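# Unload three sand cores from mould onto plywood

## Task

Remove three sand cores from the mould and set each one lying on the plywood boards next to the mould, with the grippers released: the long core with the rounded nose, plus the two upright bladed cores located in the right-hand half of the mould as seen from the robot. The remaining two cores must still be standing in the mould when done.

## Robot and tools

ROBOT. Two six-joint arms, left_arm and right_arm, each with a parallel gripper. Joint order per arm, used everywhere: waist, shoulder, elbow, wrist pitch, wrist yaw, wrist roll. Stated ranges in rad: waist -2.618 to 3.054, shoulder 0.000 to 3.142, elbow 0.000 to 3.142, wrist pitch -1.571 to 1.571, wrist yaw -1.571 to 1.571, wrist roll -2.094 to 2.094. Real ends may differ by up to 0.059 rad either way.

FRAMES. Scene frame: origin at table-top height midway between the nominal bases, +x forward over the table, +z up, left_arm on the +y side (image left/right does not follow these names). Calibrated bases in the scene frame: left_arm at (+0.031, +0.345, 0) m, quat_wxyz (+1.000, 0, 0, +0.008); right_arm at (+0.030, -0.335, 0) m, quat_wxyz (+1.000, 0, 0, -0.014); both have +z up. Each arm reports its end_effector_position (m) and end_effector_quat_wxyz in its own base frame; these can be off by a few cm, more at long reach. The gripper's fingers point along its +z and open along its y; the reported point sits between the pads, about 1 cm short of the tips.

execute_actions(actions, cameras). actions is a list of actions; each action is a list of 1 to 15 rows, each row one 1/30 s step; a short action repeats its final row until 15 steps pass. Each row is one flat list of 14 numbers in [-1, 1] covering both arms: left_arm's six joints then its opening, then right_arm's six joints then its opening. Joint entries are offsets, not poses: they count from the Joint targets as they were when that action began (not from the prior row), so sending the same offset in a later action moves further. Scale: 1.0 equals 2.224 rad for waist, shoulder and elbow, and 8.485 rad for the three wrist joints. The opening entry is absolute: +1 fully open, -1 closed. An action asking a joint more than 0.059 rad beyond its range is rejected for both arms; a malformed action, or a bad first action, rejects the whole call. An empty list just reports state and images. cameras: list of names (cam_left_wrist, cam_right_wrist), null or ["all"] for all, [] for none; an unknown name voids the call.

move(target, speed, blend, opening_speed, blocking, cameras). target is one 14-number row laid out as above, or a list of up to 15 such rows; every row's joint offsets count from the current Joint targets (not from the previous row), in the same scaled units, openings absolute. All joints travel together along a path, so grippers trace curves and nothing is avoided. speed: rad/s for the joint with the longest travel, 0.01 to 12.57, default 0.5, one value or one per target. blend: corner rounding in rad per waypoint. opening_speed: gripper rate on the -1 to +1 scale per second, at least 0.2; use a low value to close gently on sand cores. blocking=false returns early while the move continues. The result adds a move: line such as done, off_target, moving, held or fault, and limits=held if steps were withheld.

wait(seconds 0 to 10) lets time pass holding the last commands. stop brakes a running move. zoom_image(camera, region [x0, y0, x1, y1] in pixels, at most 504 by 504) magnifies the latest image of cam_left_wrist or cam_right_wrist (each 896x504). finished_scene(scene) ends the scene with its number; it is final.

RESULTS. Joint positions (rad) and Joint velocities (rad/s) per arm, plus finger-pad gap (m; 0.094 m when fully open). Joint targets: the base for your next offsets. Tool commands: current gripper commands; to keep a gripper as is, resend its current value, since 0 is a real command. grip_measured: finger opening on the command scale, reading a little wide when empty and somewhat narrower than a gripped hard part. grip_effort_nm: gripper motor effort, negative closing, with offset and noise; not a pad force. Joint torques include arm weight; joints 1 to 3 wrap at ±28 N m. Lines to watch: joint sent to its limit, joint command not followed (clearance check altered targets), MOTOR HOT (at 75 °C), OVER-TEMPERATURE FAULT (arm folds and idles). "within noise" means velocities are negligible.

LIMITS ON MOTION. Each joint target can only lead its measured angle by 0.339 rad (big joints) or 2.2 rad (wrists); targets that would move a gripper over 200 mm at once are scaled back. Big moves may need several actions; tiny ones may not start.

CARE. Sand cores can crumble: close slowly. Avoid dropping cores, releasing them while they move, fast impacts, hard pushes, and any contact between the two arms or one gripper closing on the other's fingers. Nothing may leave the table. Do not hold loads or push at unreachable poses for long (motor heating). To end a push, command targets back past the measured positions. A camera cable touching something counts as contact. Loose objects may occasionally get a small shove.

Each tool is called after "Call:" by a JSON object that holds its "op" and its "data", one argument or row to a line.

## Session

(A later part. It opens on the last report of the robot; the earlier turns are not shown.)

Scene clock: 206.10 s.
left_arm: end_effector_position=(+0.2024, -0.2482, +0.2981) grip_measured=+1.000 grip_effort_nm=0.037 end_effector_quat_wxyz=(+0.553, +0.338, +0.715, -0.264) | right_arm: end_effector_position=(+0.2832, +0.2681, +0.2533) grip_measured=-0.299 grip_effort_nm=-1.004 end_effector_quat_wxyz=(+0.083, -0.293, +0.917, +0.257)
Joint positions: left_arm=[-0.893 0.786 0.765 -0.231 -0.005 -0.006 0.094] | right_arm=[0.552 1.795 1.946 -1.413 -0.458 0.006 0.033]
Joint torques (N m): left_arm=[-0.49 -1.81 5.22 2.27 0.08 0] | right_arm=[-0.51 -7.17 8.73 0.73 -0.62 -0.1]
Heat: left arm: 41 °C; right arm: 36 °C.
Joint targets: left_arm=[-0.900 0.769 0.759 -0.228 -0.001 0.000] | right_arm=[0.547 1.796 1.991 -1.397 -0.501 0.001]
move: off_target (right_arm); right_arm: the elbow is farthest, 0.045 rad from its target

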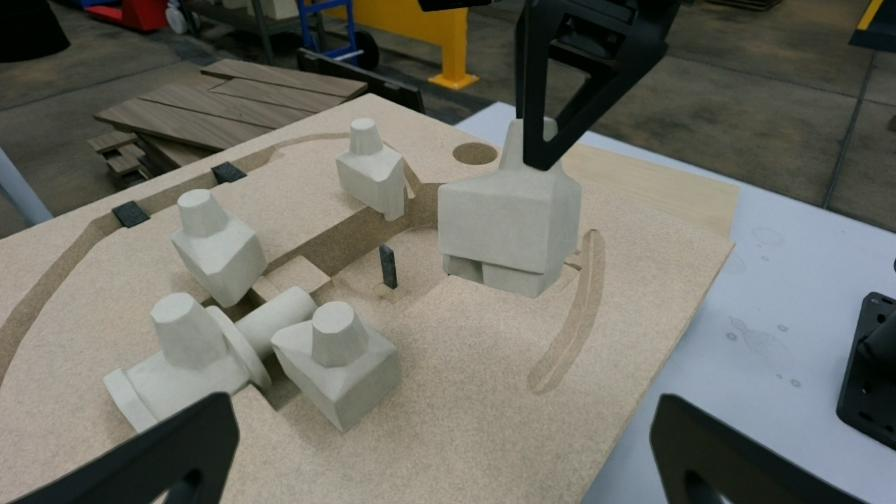

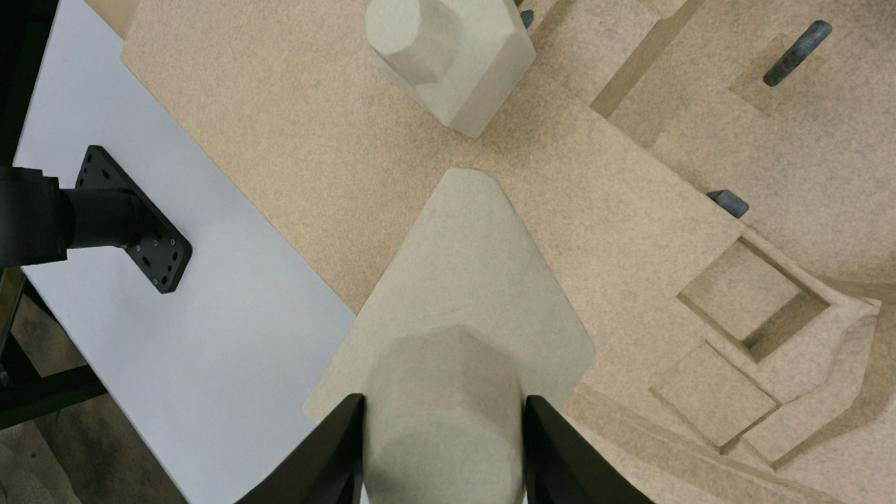

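Call:
{"op": "move", "data": {
  "target": [0,0,0,0,0,0,1,-0.3961,-0.0938,-0.179,0.0232,0.059,0,-0.5],
  "speed": 0.5
}}

Scene clock: 231.80 s.
left_arm: end_effector_position=(+0.2024, -0.2482, +0.2980) grip_measured=+1.000 grip_effort_nm=0.027 end_effector_quat_wxyz=(+0.552, +0.338, +0.715, -0.264) | right_arm: end_effector_position=(+0.3336, -0.1155, +0.1914) grip_measured=-0.299 grip_effort_nm=-1.004 end_effector_quat_wxyz=(+0.137, +0.169, +0.976, -0.021)
Joint positions: left_arm=[-0.893 0.786 0.765 -0.232 -0.005 -0.006 0.094] | right_arm=[-0.338 1.637 1.589 -1.245 -0.004 0.006 0.033]
Joint torques (N m): left_arm=[-0.49 -1.81 5.27 2.25 0.07 0.01] | right_arm=[0.29 -10.33 5.74 0.99 0.02 -0.1]
Heat: left arm: 39 °C; right arm: 37 °C.
Joint targets: left_arm=[-0.900 0.769 0.759 -0.228 -0.001 0.000] | right_arm=[-0.335 1.587 1.593 -1.201 -0.001 0.001]
move: off_target (right_arm); right_arm: the shoulder is farthest, 0.049 rad from its target

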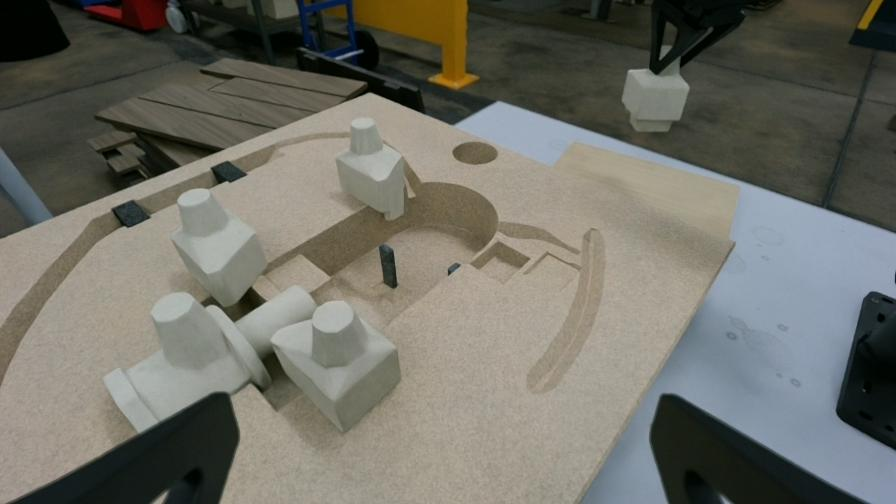

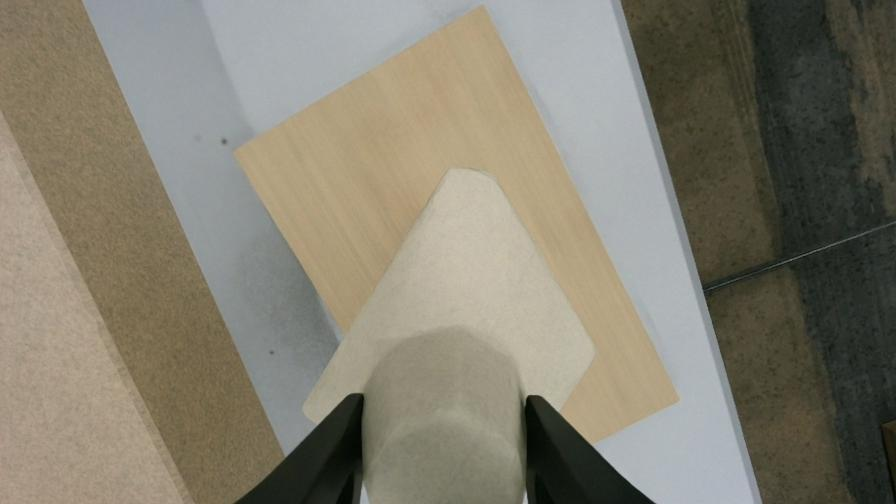

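Call:
{"op": "move", "data": {
  "target": [-0.1124,0,0,0,0,0,1,0.0126,0.045,-0.0613,0.0253,0,0,-0.5],
  "speed": 0.3
}}

Call:
{"op": "zoom_image", "data": {
  "camera": "cam_left_wrist",
  "region": [360, 0, 640, 250]
}}

Scene clock: 251.00 s.
left_arm: end_effector_position=(+0.1342, -0.2908, +0.2979) grip_measured=+1.000 grip_effort_nm=0.027 end_effector_quat_wxyz=(+0.514, +0.425, +0.667, -0.332) | right_arm: end_effector_position=(+0.3587, -0.1139, +0.1418) grip_measured=-0.299 grip_effort_nm=-1.004 end_effector_quat_wxyz=(+0.145, +0.156, +0.977, -0.021)
Joint positions: left_arm=[-1.143 0.786 0.765 -0.233 -0.003 -0.006 0.094] | right_arm=[-0.312 1.693 1.449 -1.033 -0.004 0.006 0.033]
Joint torques (N m): left_arm=[-0.46 -1.92 5.26 2.25 0.07 -0.02] | right_arm=[0.47 -7.31 6.11 1.02 0.02 -0.1]
Heat: left arm: 39 °C; right arm: 40 °C.
Joint targets: left_arm=[-1.150 0.769 0.759 -0.228 0.000 -0.001] | right_arm=[-0.306 1.687 1.456 -0.986 -0.001 0.001]
move: off_target (right_arm); right_arm: the wrist pitch is farthest, 0.046 rad from its target

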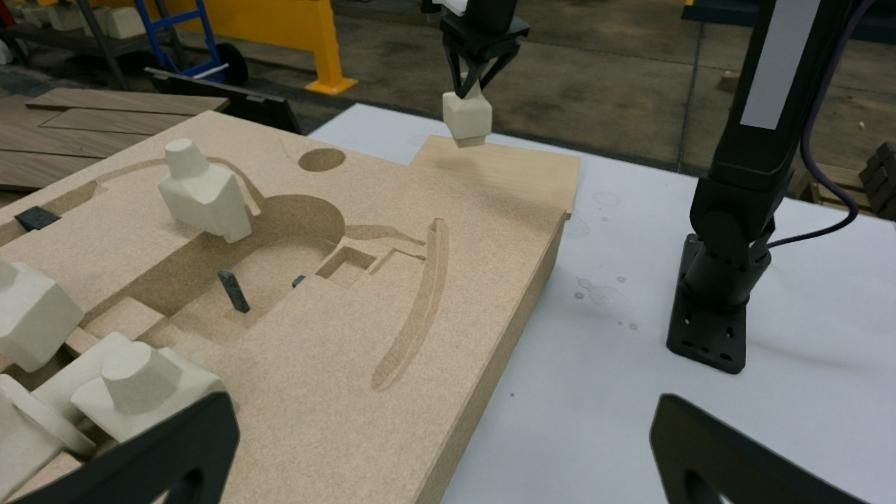

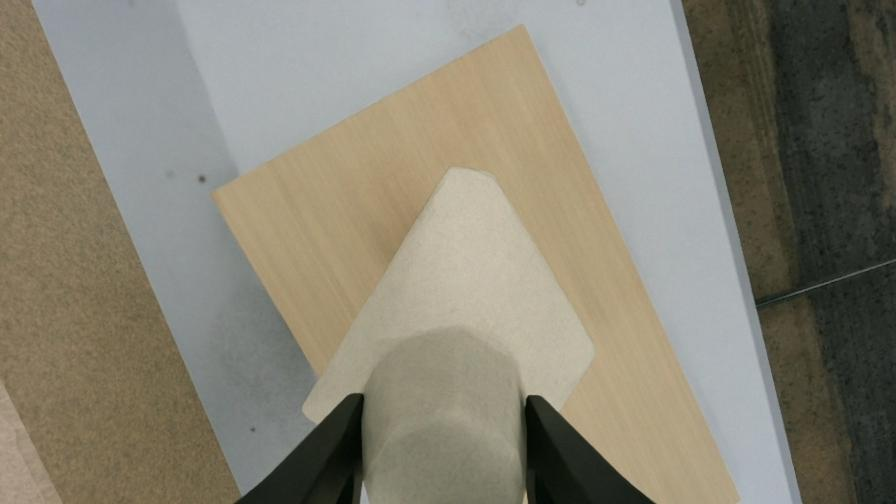

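Scaled by 1.800.

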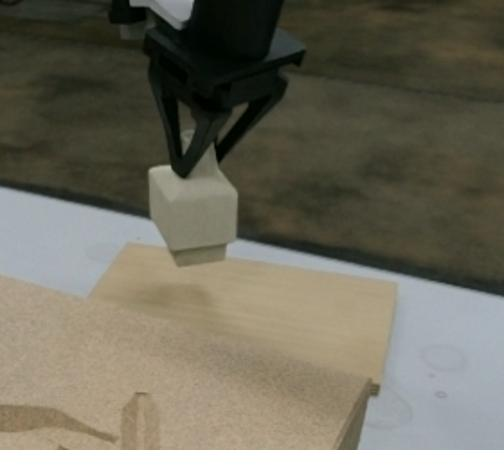

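Call:
{"op": "move", "data": {
  "target": [0,0,0,0,0,0,1,0,0.0067,-0.0481,0.0178,0,0,-0.5],
  "speed": 0.15
}}

Call:
{"op": "zoom_image", "data": {
  "camera": "cam_left_wrist",
  "region": [400, 0, 600, 200]
}}

Scene clock: 258.47 s.
left_arm: end_effector_position=(+0.1342, -0.2908, +0.2979) grip_measured=+1.000 grip_effort_nm=0.037 end_effector_quat_wxyz=(+0.514, +0.425, +0.667, -0.332) | right_arm: end_effector_position=(+0.3672, -0.1166, +0.1159) grip_measured=-0.299 grip_effort_nm=-1.004 end_effector_quat_wxyz=(+0.162, +0.156, +0.974, -0.023)
Joint positions: left_arm=[-1.143 0.786 0.765 -0.233 -0.003 -0.006 0.094] | right_arm=[-0.312 1.703 1.347 -0.886 -0.004 0.006 0.033]
Joint torques (N m): left_arm=[-0.47 -1.84 5.18 2.25 0.07 0] | right_arm=[0.55 -7.02 5.82 1.12 0.07 -0.1]
Heat: left arm: 40 °C; right arm: 38 °C.
Joint targets: left_arm=[-1.150 0.769 0.759 -0.228 0.000 -0.001] | right_arm=[-0.306 1.702 1.349 -0.835 -0.001 0.001]
move: off_target (right_arm); right_arm: the wrist pitch is farthest, 0.051 rad from its target

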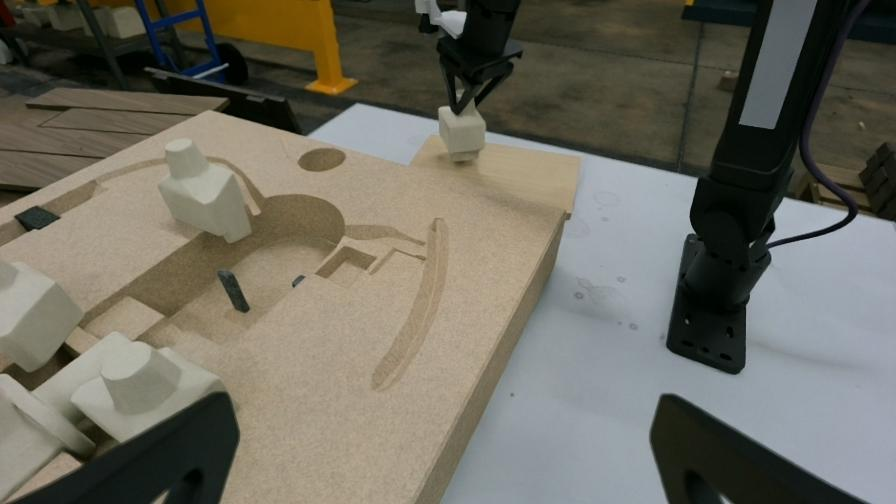

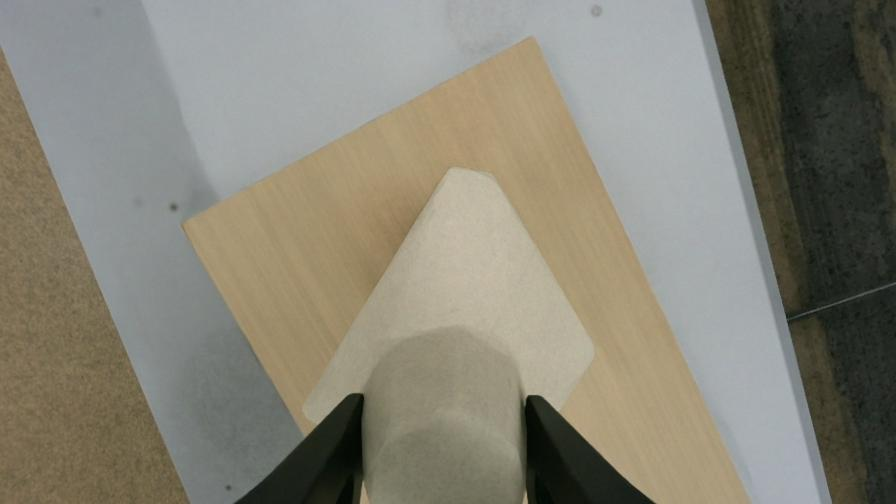

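Scaled by 2.520.

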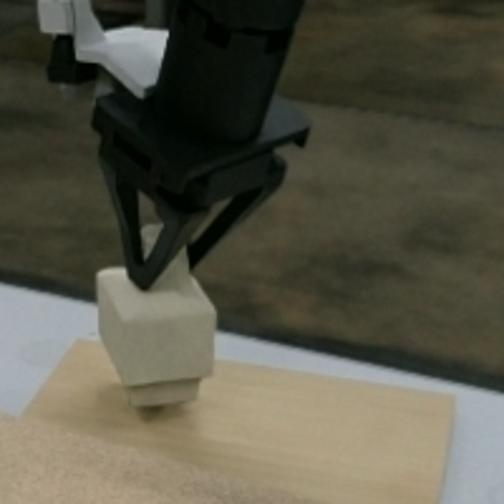

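Call:
{"op": "move", "data": {
  "target": [0,0,0,0,0,0,1,0,0.0015,-0.0076,0.0023,0,0,-0.5],
  "speed": 0.1,
  "cameras": ["cam_left_wrist"]
}}

Call:
{"op": "zoom_image", "data": {
  "camera": "cam_left_wrist",
  "region": [420, 80, 520, 180]
}}

Scene clock: 262.53 s.
left_arm: end_effector_position=(+0.1342, -0.2908, +0.2979) grip_measured=+1.000 grip_effort_nm=0.037 end_effector_quat_wxyz=(+0.514, +0.425, +0.667, -0.332) | right_arm: end_effector_position=(+0.3690, -0.1172, +0.1146) grip_measured=-0.299 grip_effort_nm=-1.004 end_effector_quat_wxyz=(+0.166, +0.156, +0.973, -0.024)
Joint positions: left_arm=[-1.143 0.786 0.765 -0.233 -0.003 -0.006 0.094] | right_arm=[-0.312 1.703 1.339 -0.87 -0.004 0.006 0.033]
Joint torques (N m): left_arm=[-0.53 -1.85 5.34 2.26 0.08 -0.01] | right_arm=[0.43 -6.76 5.15 1.15 0.02 -0.1]
Heat: left arm: 40 °C; right arm: 39 °C.
Joint targets: left_arm=[-1.150 0.769 0.759 -0.228 0.000 -0.001] | right_arm=[-0.306 1.705 1.333 -0.815 -0.001 0.001]
move: off_target (right_arm); right_arm: the wrist pitch is farthest, 0.054 rad from its target
Images, in order (width x height): cam_left_wrist 896x504.

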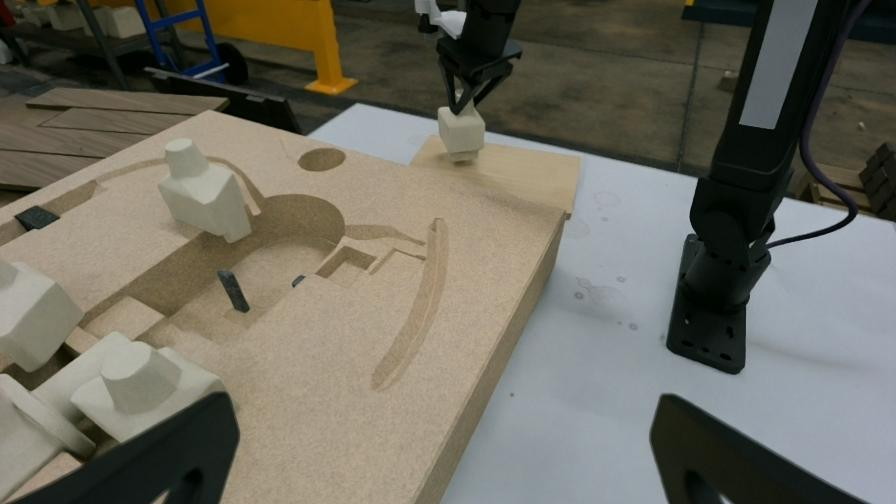

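Scaled by 5.040.

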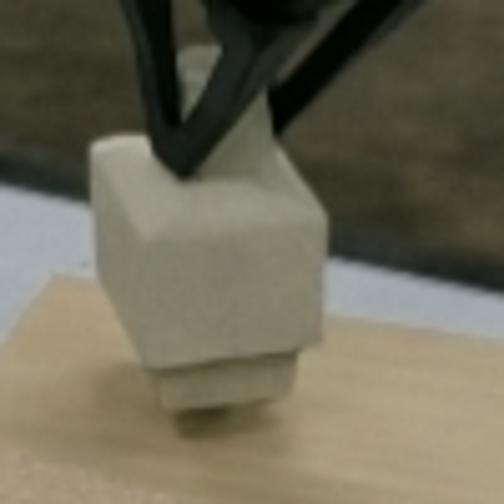

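Call:
{"op": "move", "data": {
  "target": [0,0,0,0,0,0,1,0,0.001,-0.0085,0.0016,0,0,-0.5],
  "speed": 0.1,
  "cameras": ["cam_left_wrist"]
}}

Call:
{"op": "zoom_image", "data": {
  "camera": "cam_left_wrist",
  "region": [420, 80, 520, 180]
}}

Scene clock: 265.83 s.
left_arm: end_effector_position=(+0.1342, -0.2908, +0.2979) grip_measured=+1.000 grip_effort_nm=0.032 end_effector_quat_wxyz=(+0.514, +0.425, +0.667, -0.332) | right_arm: end_effector_position=(+0.3716, -0.1180, +0.1141) grip_measured=-0.299 grip_effort_nm=-1.009 end_effector_quat_wxyz=(+0.172, +0.155, +0.972, -0.025)
Joint positions: left_arm=[-1.143 0.786 0.765 -0.233 -0.003 -0.006 0.094] | right_arm=[-0.312 1.703 1.333 -0.851 -0.004 0.006 0.033]
Joint torques (N m): left_arm=[-0.55 -1.88 5.27 2.27 0.06 -0.01] | right_arm=[0.43 -6.58 4.22 1.12 0.01 -0.1]
Heat: left arm: 40 °C; right arm: 39 °C.
Joint targets: left_arm=[-1.150 0.769 0.759 -0.228 0.000 -0.001] | right_arm=[-0.306 1.708 1.314 -0.802 -0.001 0.001]
move: off_target (right_arm); right_arm: the wrist pitch is farthest, 0.049 rad from its target
Images, in order (width x height): cam_left_wrist 896x504.

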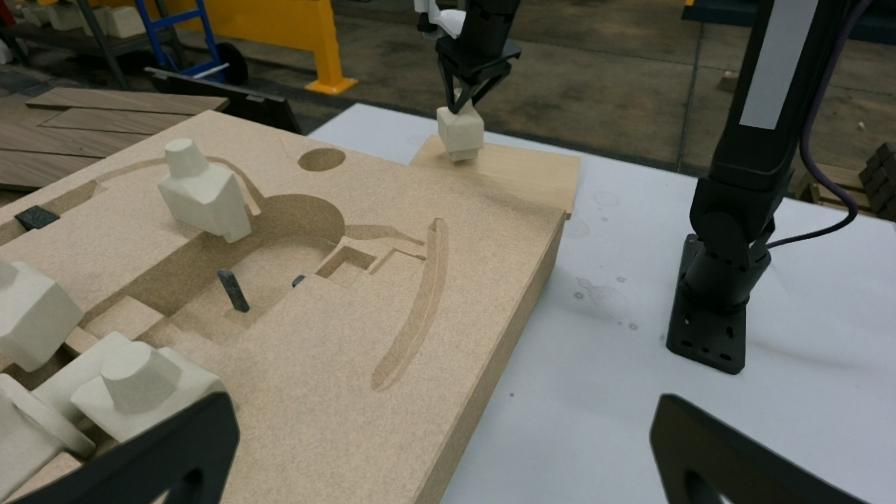

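Scaled by 5.040.

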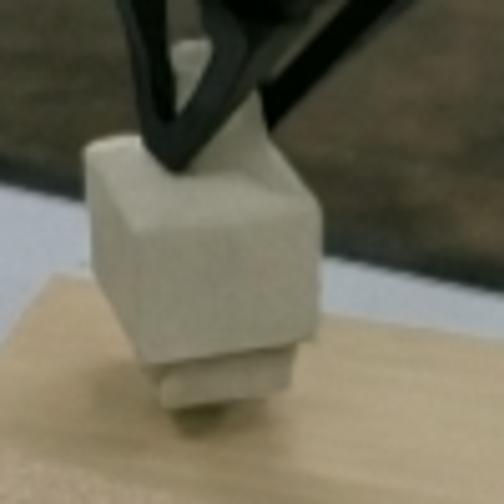

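Call:
{"op": "move", "data": {
  "target": [0.0931,0.3923,0.0441,0.1076,0,0,1,0,0,0,0,0,0,-0.5],
  "speed": 0.6,
  "cameras": ["cam_left_wrist"]
}}

Scene clock: 276.30 s.
left_arm: end_effector_position=(+0.2905, -0.4021, +0.2130) grip_measured=+1.000 grip_effort_nm=0.037 end_effector_quat_wxyz=(+0.583, +0.342, +0.673, -0.300) | right_arm: end_effector_position=(+0.3718, -0.1181, +0.1142) grip_measured=-0.299 grip_effort_nm=-1.004 end_effector_quat_wxyz=(+0.173, +0.155, +0.972, -0.025)
Joint positions: left_arm=[-0.948 1.633 0.831 0.662 -0.003 -0.006 0.094] | right_arm=[-0.312 1.703 1.333 -0.85 -0.004 0.006 0.033]
Joint torques (N m): left_arm=[0.46 -5.9 7.32 2.48 0.04 0] | right_arm=[0.44 -6.6 4.25 1.12 0.02 -0.1]
Heat: left arm: 40 °C; right arm: 39 °C.
Joint targets: left_arm=[-0.943 1.642 0.857 0.685 0.000 -0.001] | right_arm=[-0.306 1.708 1.314 -0.802 -0.001 0.001]
move: off_target (right_arm); right_arm: the wrist pitch is farthest, 0.048 rad from its target
Images, in order (width x height): cam_left_wrist 896x504.

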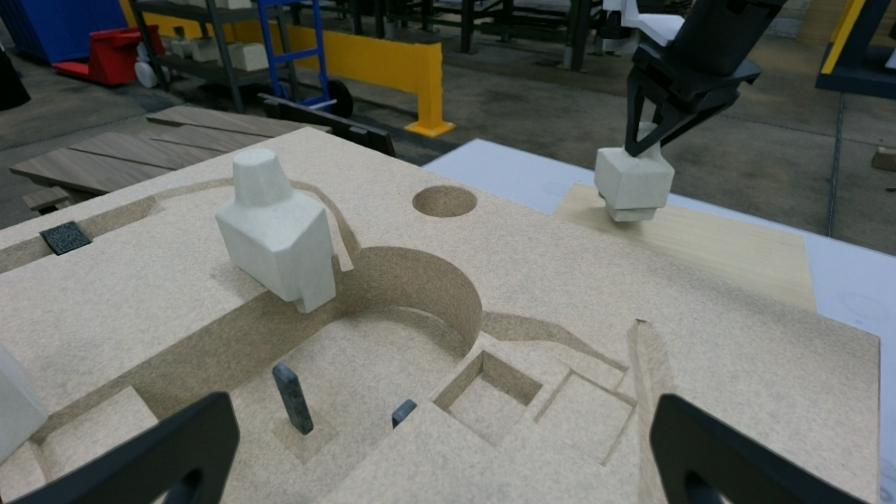

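Call:
{"op": "zoom_image", "data": {
  "camera": "cam_left_wrist",
  "region": [570, 110, 720, 260]
}}

Call:
{"op": "zoom_image", "data": {
  "camera": "cam_left_wrist",
  "region": [200, 130, 380, 340]
}}

Scaled by 3.360.

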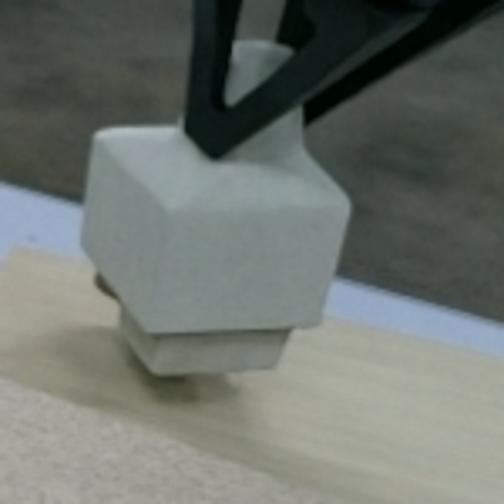

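Scaled by 2.400.

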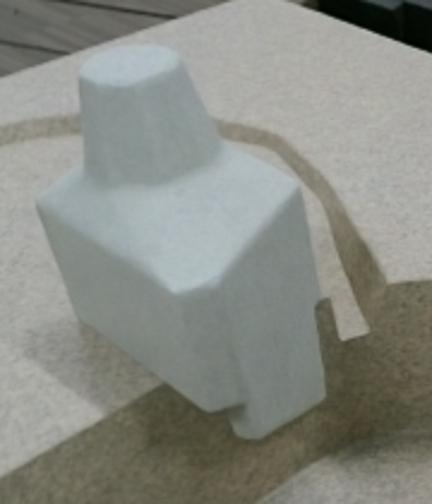

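Call:
{"op": "move", "data": {
  "target": [0,0,0,0,0,0,1,0,0.0012,-0.008,0.0005,0,0,-0.5],
  "speed": 0.1,
  "cameras": ["cam_left_wrist"]
}}

Call:
{"op": "zoom_image", "data": {
  "camera": "cam_left_wrist",
  "region": [570, 110, 720, 260]
}}

Scene clock: 282.47 s.
left_arm: end_effector_position=(+0.2905, -0.4022, +0.2133) grip_measured=+1.000 grip_effort_nm=0.027 end_effector_quat_wxyz=(+0.584, +0.342, +0.673, -0.300) | right_arm: end_effector_position=(+0.3735, -0.1184, +0.1133) grip_measured=-0.299 grip_effort_nm=-1.004 end_effector_quat_wxyz=(+0.176, +0.154, +0.972, -0.027)
Joint positions: left_arm=[-0.948 1.633 0.831 0.663 -0.003 -0.006 0.094] | right_arm=[-0.31 1.703 1.326 -0.835 0 0.006 0.033]
Joint torques (N m): left_arm=[0.38 -5.89 7.3 2.47 0.06 0.01] | right_arm=[0.25 -6.41 3.41 1.06 -0.01 -0.1]
Heat: left arm: 41 °C; right arm: 39 °C.
Joint targets: left_arm=[-0.943 1.642 0.857 0.685 0.000 -0.001] | right_arm=[-0.307 1.710 1.296 -0.798 -0.001 0.001]
move: off_target (right_arm); right_arm: the wrist pitch is farthest, 0.037 rad from its target
Images, in order (width x height): cam_left_wrist 896x504.

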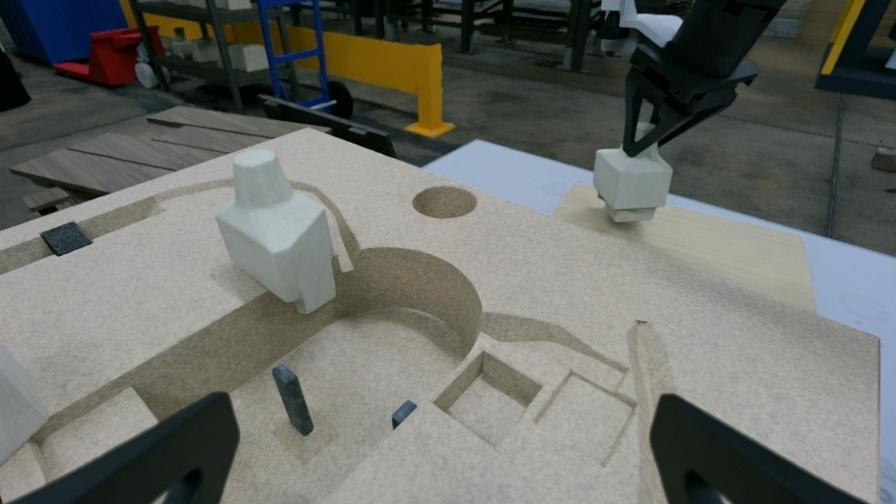

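Scaled by 3.360.

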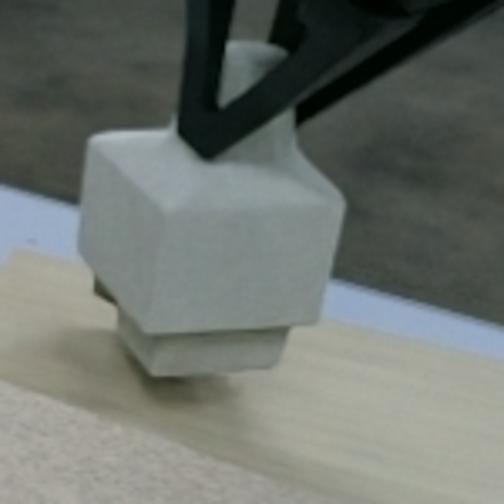

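Call:
{"op": "move", "data": {
  "target": [0,0,0,0,0,0,1,0,0,0.003,-0.0065,0,0,-0.5],
  "speed": 0.1,
  "cameras": ["cam_left_wrist"]
}}

Call:
{"op": "zoom_image", "data": {
  "camera": "cam_left_wrist",
  "region": [570, 110, 720, 260]
}}

Scene clock: 287.40 s.
left_arm: end_effector_position=(+0.2905, -0.4022, +0.2134) grip_measured=+1.000 grip_effort_nm=0.027 end_effector_quat_wxyz=(+0.584, +0.342, +0.673, -0.300) | right_arm: end_effector_position=(+0.3712, -0.1175, +0.1128) grip_measured=-0.299 grip_effort_nm=-1.004 end_effector_quat_wxyz=(+0.172, +0.154, +0.973, -0.026)
Joint positions: left_arm=[-0.948 1.633 0.831 0.663 -0.003 -0.006 0.094] | right_arm=[-0.309 1.702 1.326 -0.846 0 0.006 0.033]
Joint torques (N m): left_arm=[0.44 -5.93 7.24 2.5 0.07 0.01] | right_arm=[0.24 -6.3 3.89 0.62 -0.02 -0.1]
Heat: left arm: 41 °C; right arm: 39 °C.
Joint targets: left_arm=[-0.943 1.642 0.857 0.685 0.000 -0.001] | right_arm=[-0.306 1.711 1.302 -0.853 -0.001 0.001]
move: done
Images, in order (width x height): cam_left_wrist 896x504.

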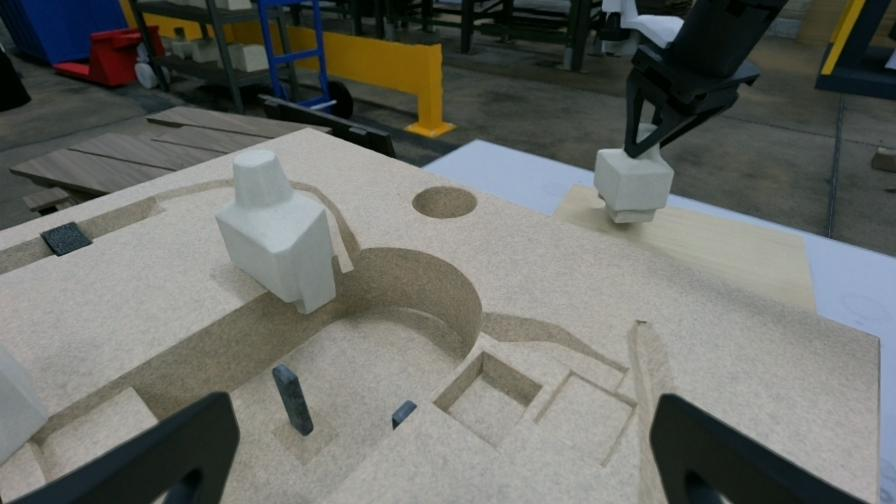

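Scaled by 3.360.

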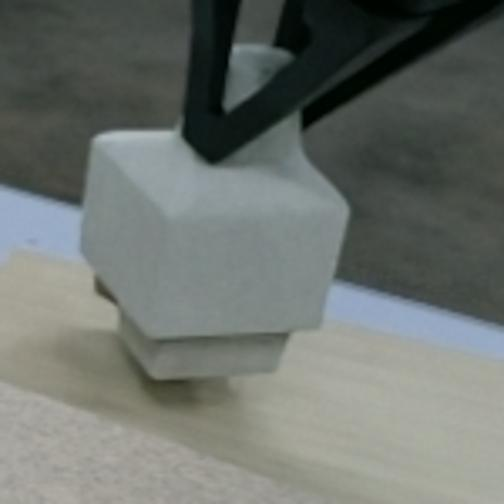

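Call:
{"op": "move", "data": {
  "target": [0,0,0,0,0,0,1,0,0,0,0,0,0,-0.15],
  "opening_speed": 0.2,
  "cameras": ["cam_left_wrist","cam_right_wrist"]
}}

Call:
{"op": "zoom_image", "data": {
  "camera": "cam_left_wrist",
  "region": [570, 110, 720, 260]
}}

Scene clock: 294.50 s.
left_arm: end_effector_position=(+0.2905, -0.4022, +0.2134) grip_measured=+1.000 grip_effort_nm=0.032 end_effector_quat_wxyz=(+0.584, +0.342, +0.673, -0.300) | right_arm: end_effector_position=(+0.3690, -0.1108, +0.1083) grip_measured=-0.153 grip_effort_nm=0.168 end_effector_quat_wxyz=(+0.166, +0.150, +0.975, -0.014)
Joint positions: left_arm=[-0.948 1.633 0.831 0.663 -0.003 -0.006 0.094] | right_arm=[-0.305 1.702 1.313 -0.848 -0.022 0.005 0.04]
Joint torques (N m): left_arm=[0.38 -5.91 7.3 2.48 0.06 0.01] | right_arm=[-0.2 -6.26 4.82 0.59 0.19 -0.09]
Heat: left arm: 42 °C; right arm: 39 °C.
Joint targets: left_arm=[-0.943 1.642 0.857 0.685 0.000 -0.001] | right_arm=[-0.307 1.711 1.302 -0.853 -0.001 0.000]
move: done

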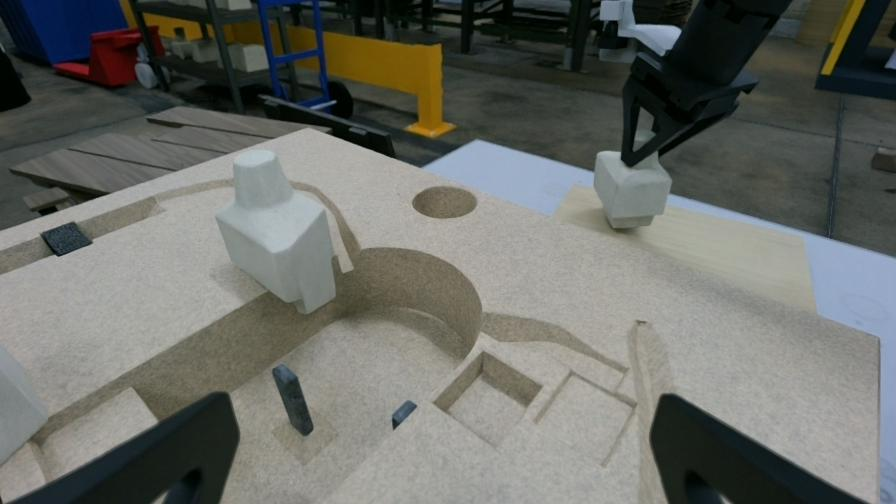

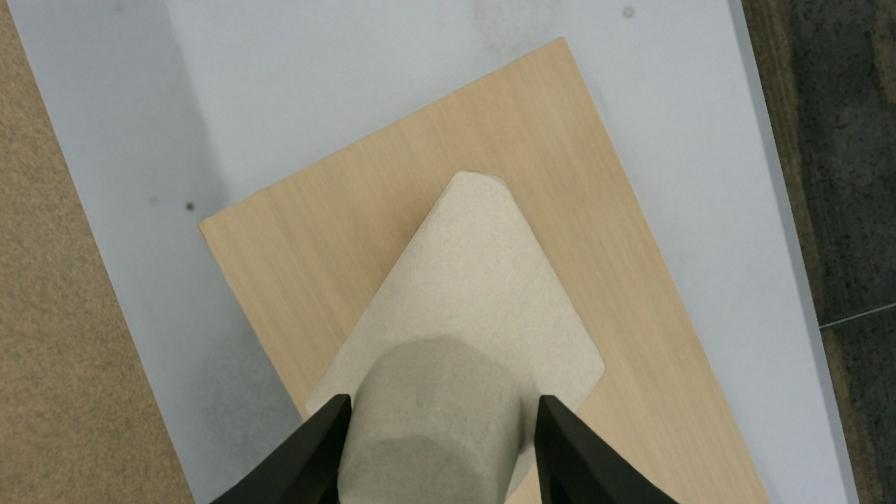

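Scaled by 3.360.

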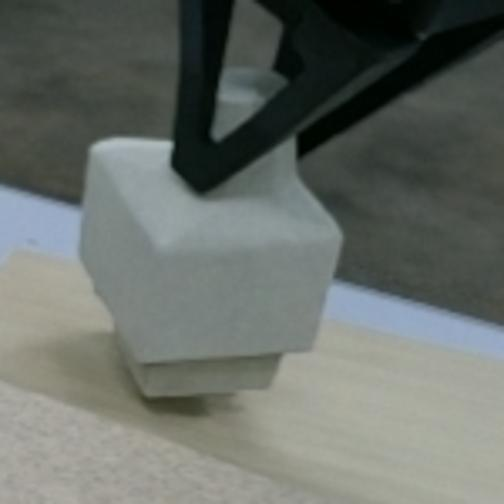

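Call:
{"op": "move", "data": {
  "target": [0,0,0,0,0,0,1,0,0,0,0,0,0,0.0],
  "opening_speed": 0.2,
  "cameras": ["cam_left_wrist","cam_right_wrist"]
}}

Call:
{"op": "zoom_image", "data": {
  "camera": "cam_left_wrist",
  "region": [570, 110, 720, 260]
}}

Scene clock: 299.63 s.
left_arm: end_effector_position=(+0.2905, -0.4022, +0.2134) grip_measured=+1.000 grip_effort_nm=0.037 end_effector_quat_wxyz=(+0.584, +0.342, +0.673, -0.300) | right_arm: end_effector_position=(+0.3659, -0.1106, +0.1059) grip_measured=-0.003 grip_effort_nm=0.173 end_effector_quat_wxyz=(+0.160, +0.151, +0.975, -0.015)
Joint positions: left_arm=[-0.948 1.633 0.831 0.663 -0.003 -0.006 0.094] | right_arm=[-0.305 1.702 1.307 -0.855 -0.018 0.005 0.047]
Joint torques (N m): left_arm=[0.39 -5.96 7.3 2.44 0.06 0] | right_arm=[-0.21 -6.27 5.2 0.63 0.15 -0.1]
Heat: left arm: 42 °C; right arm: 39 °C.
Joint targets: left_arm=[-0.943 1.642 0.857 0.685 0.000 -0.001] | right_arm=[-0.307 1.711 1.302 -0.853 -0.001 0.000]
move: done

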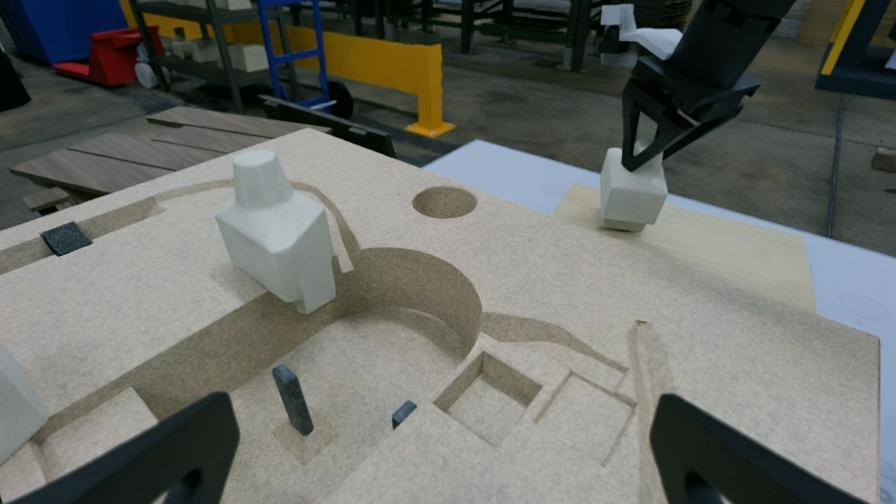

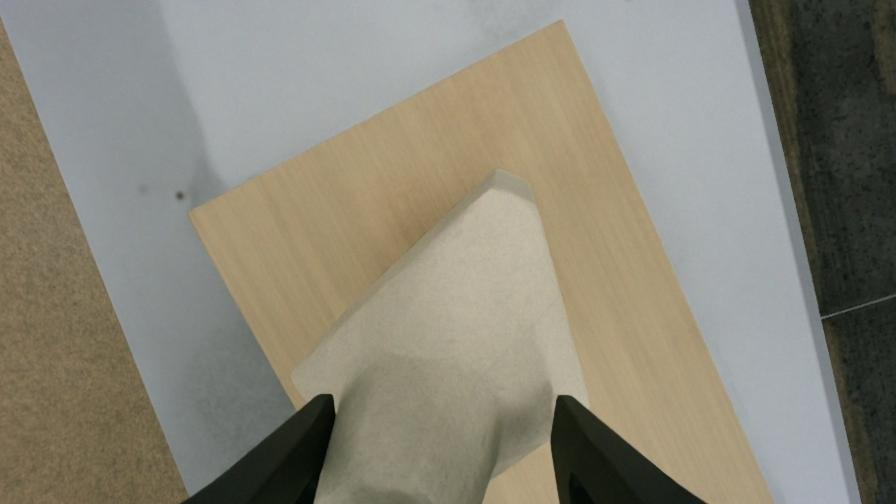

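Scaled by 3.360.

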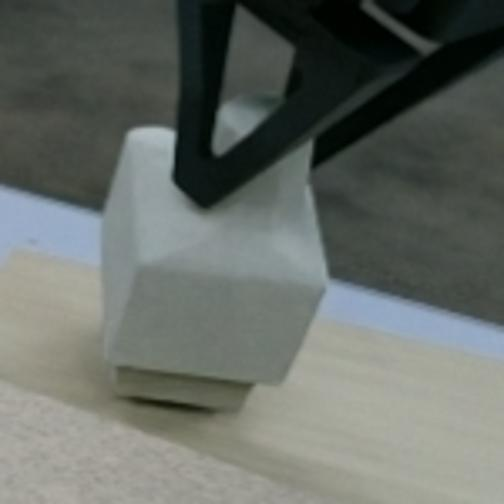

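Call:
{"op": "move", "data": {
  "target": [0,0,0,0,0,0,1,0,0,0,0,0,0,-0.5],
  "opening_speed": 0.3
}}

Call:
{"op": "zoom_image", "data": {
  "camera": "cam_left_wrist",
  "region": [570, 110, 720, 260]
}}

Scene clock: 384.33 s.
left_arm: end_effector_position=(+0.2905, -0.4022, +0.2135) grip_measured=+1.000 grip_effort_nm=0.037 end_effector_quat_wxyz=(+0.584, +0.341, +0.673, -0.300) | right_arm: end_effector_position=(+0.3656, -0.1105, +0.1058) grip_measured=-0.308 grip_effort_nm=-1.004 end_effector_quat_wxyz=(+0.159, +0.151, +0.976, -0.015)
Joint positions: left_arm=[-0.948 1.633 0.831 0.663 -0.003 -0.006 0.094] | right_arm=[-0.305 1.702 1.307 -0.856 -0.018 0.005 0.033]
Joint torques (N m): left_arm=[0.42 -5.91 7.25 2.46 0.06 -0.01] | right_arm=[-0.2 -6.26 5.22 0.64 0.15 -0.1]
Heat: left arm: 46 °C; right arm: 39 °C.
Joint targets: left_arm=[-0.943 1.642 0.857 0.685 0.000 -0.001] | right_arm=[-0.307 1.711 1.302 -0.853 -0.001 0.000]
move: done

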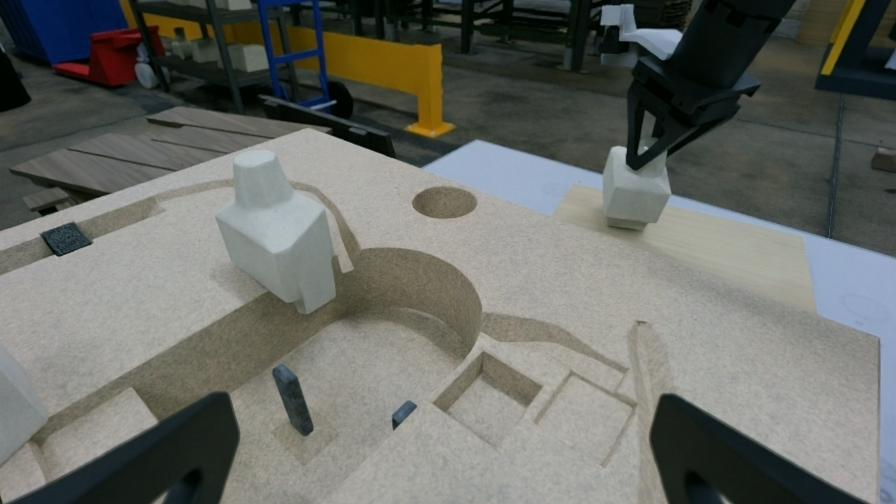

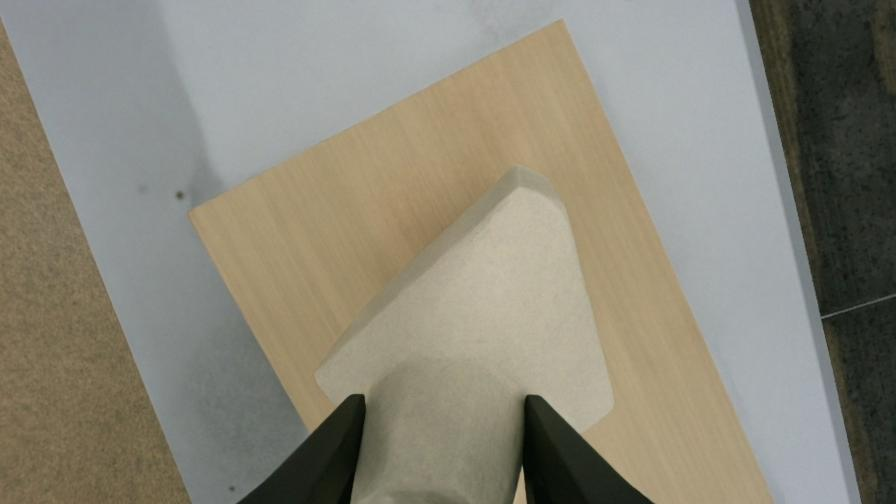

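Scaled by 3.360.

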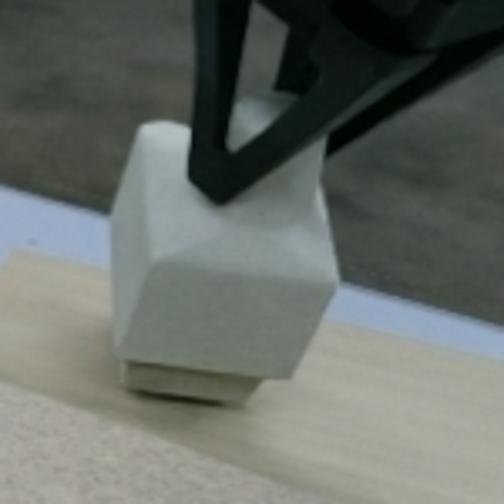

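Call:
{"op": "move", "data": {
  "target": [0,0,0,0,0,0,1,0,0,0,0,0,0,-0.26],
  "opening_speed": 0.2
}}

Call:
{"op": "zoom_image", "data": {
  "camera": "cam_left_wrist",
  "region": [570, 110, 720, 260]
}}

Scene clock: 396.27 s.
left_arm: end_effector_position=(+0.2905, -0.4022, +0.2135) grip_measured=+1.000 grip_effort_nm=0.032 end_effector_quat_wxyz=(+0.584, +0.341, +0.673, -0.300) | right_arm: end_effector_position=(+0.3656, -0.1105, +0.1058) grip_measured=-0.260 grip_effort_nm=0.042 end_effector_quat_wxyz=(+0.159, +0.151, +0.976, -0.015)
Joint positions: left_arm=[-0.948 1.633 0.831 0.663 -0.003 -0.006 0.094] | right_arm=[-0.305 1.702 1.307 -0.856 -0.018 0.005 0.035]
Joint torques (N m): left_arm=[0.44 -5.89 7.31 2.47 0.07 0] | right_arm=[-0.18 -6.26 5.22 0.64 0.14 -0.09]
Heat: left arm: 46 °C; right arm: 39 °C.
Joint targets: left_arm=[-0.943 1.642 0.857 0.685 0.000 -0.001] | right_arm=[-0.307 1.711 1.302 -0.853 -0.001 0.000]
move: done

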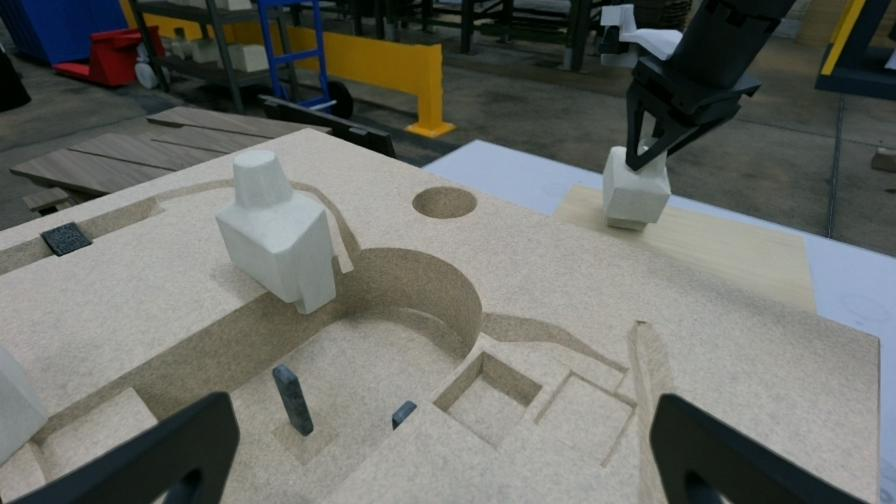

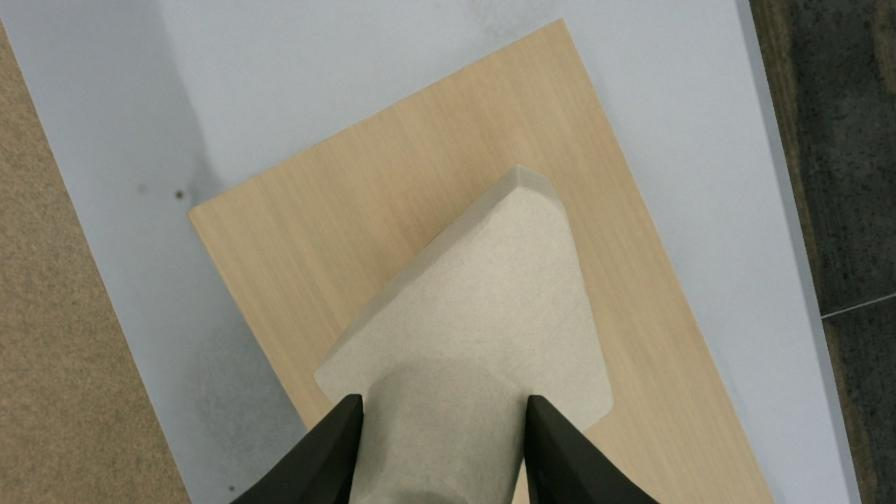

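Scaled by 3.360.

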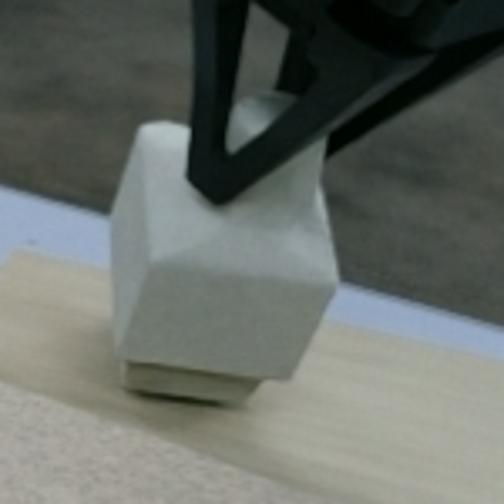

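Call:
{"op": "move", "data": {
  "target": [0,0,0,0,0,0,1,0,-0.0708,-0.0567,0.0107,0,0,-0.26],
  "speed": 0.1
}}

Call:
{"op": "zoom_image", "data": {
  "camera": "cam_left_wrist",
  "region": [570, 110, 720, 260]
}}

Scene clock: 416.27 s.
left_arm: end_effector_position=(+0.2905, -0.4022, +0.2135) grip_measured=+1.000 grip_effort_nm=0.037 end_effector_quat_wxyz=(+0.584, +0.341, +0.673, -0.300) | right_arm: end_effector_position=(+0.3438, -0.1058, +0.1036) grip_measured=-0.260 grip_effort_nm=0.032 end_effector_quat_wxyz=(+0.172, +0.151, +0.973, -0.023)
Joint positions: left_arm=[-0.948 1.633 0.831 0.663 -0.003 -0.006 0.094] | right_arm=[-0.305 1.597 1.176 -0.802 -0.006 0.004 0.035]
Joint torques (N m): left_arm=[0.46 -5.9 7.28 2.45 0.05 -0.01] | right_arm=[-0.2 -9.74 5.63 1.03 0.04 -0.09]
Heat: left arm: 47 °C; right arm: 40 °C.
Joint targets: left_arm=[-0.943 1.642 0.857 0.685 0.000 -0.001] | right_arm=[-0.307 1.553 1.176 -0.762 -0.001 0.000]
move: off_target (right_arm); right_arm: the shoulder is farthest, 0.044 rad from its target

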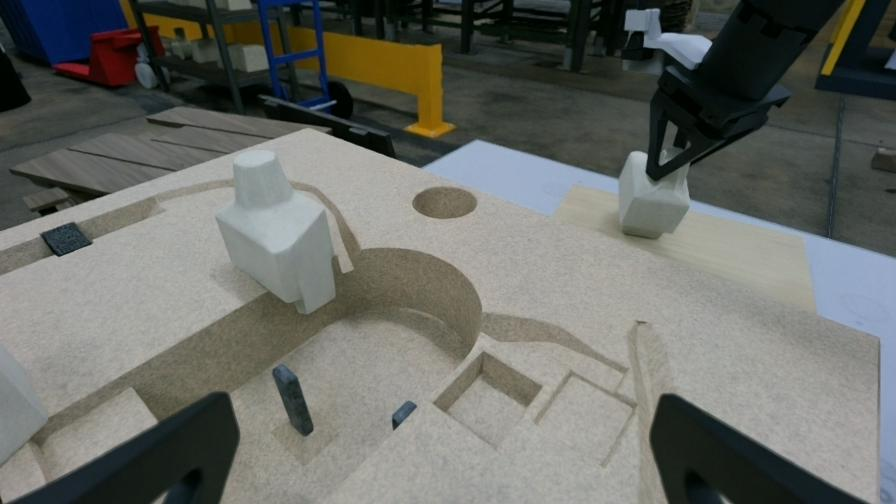

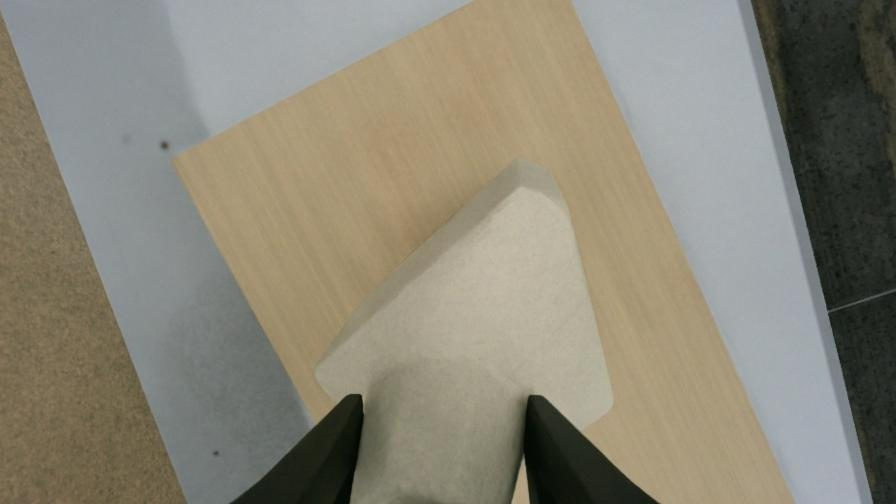

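Scaled by 3.360.

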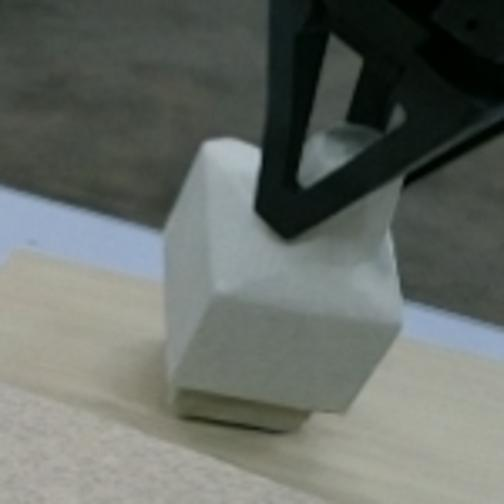

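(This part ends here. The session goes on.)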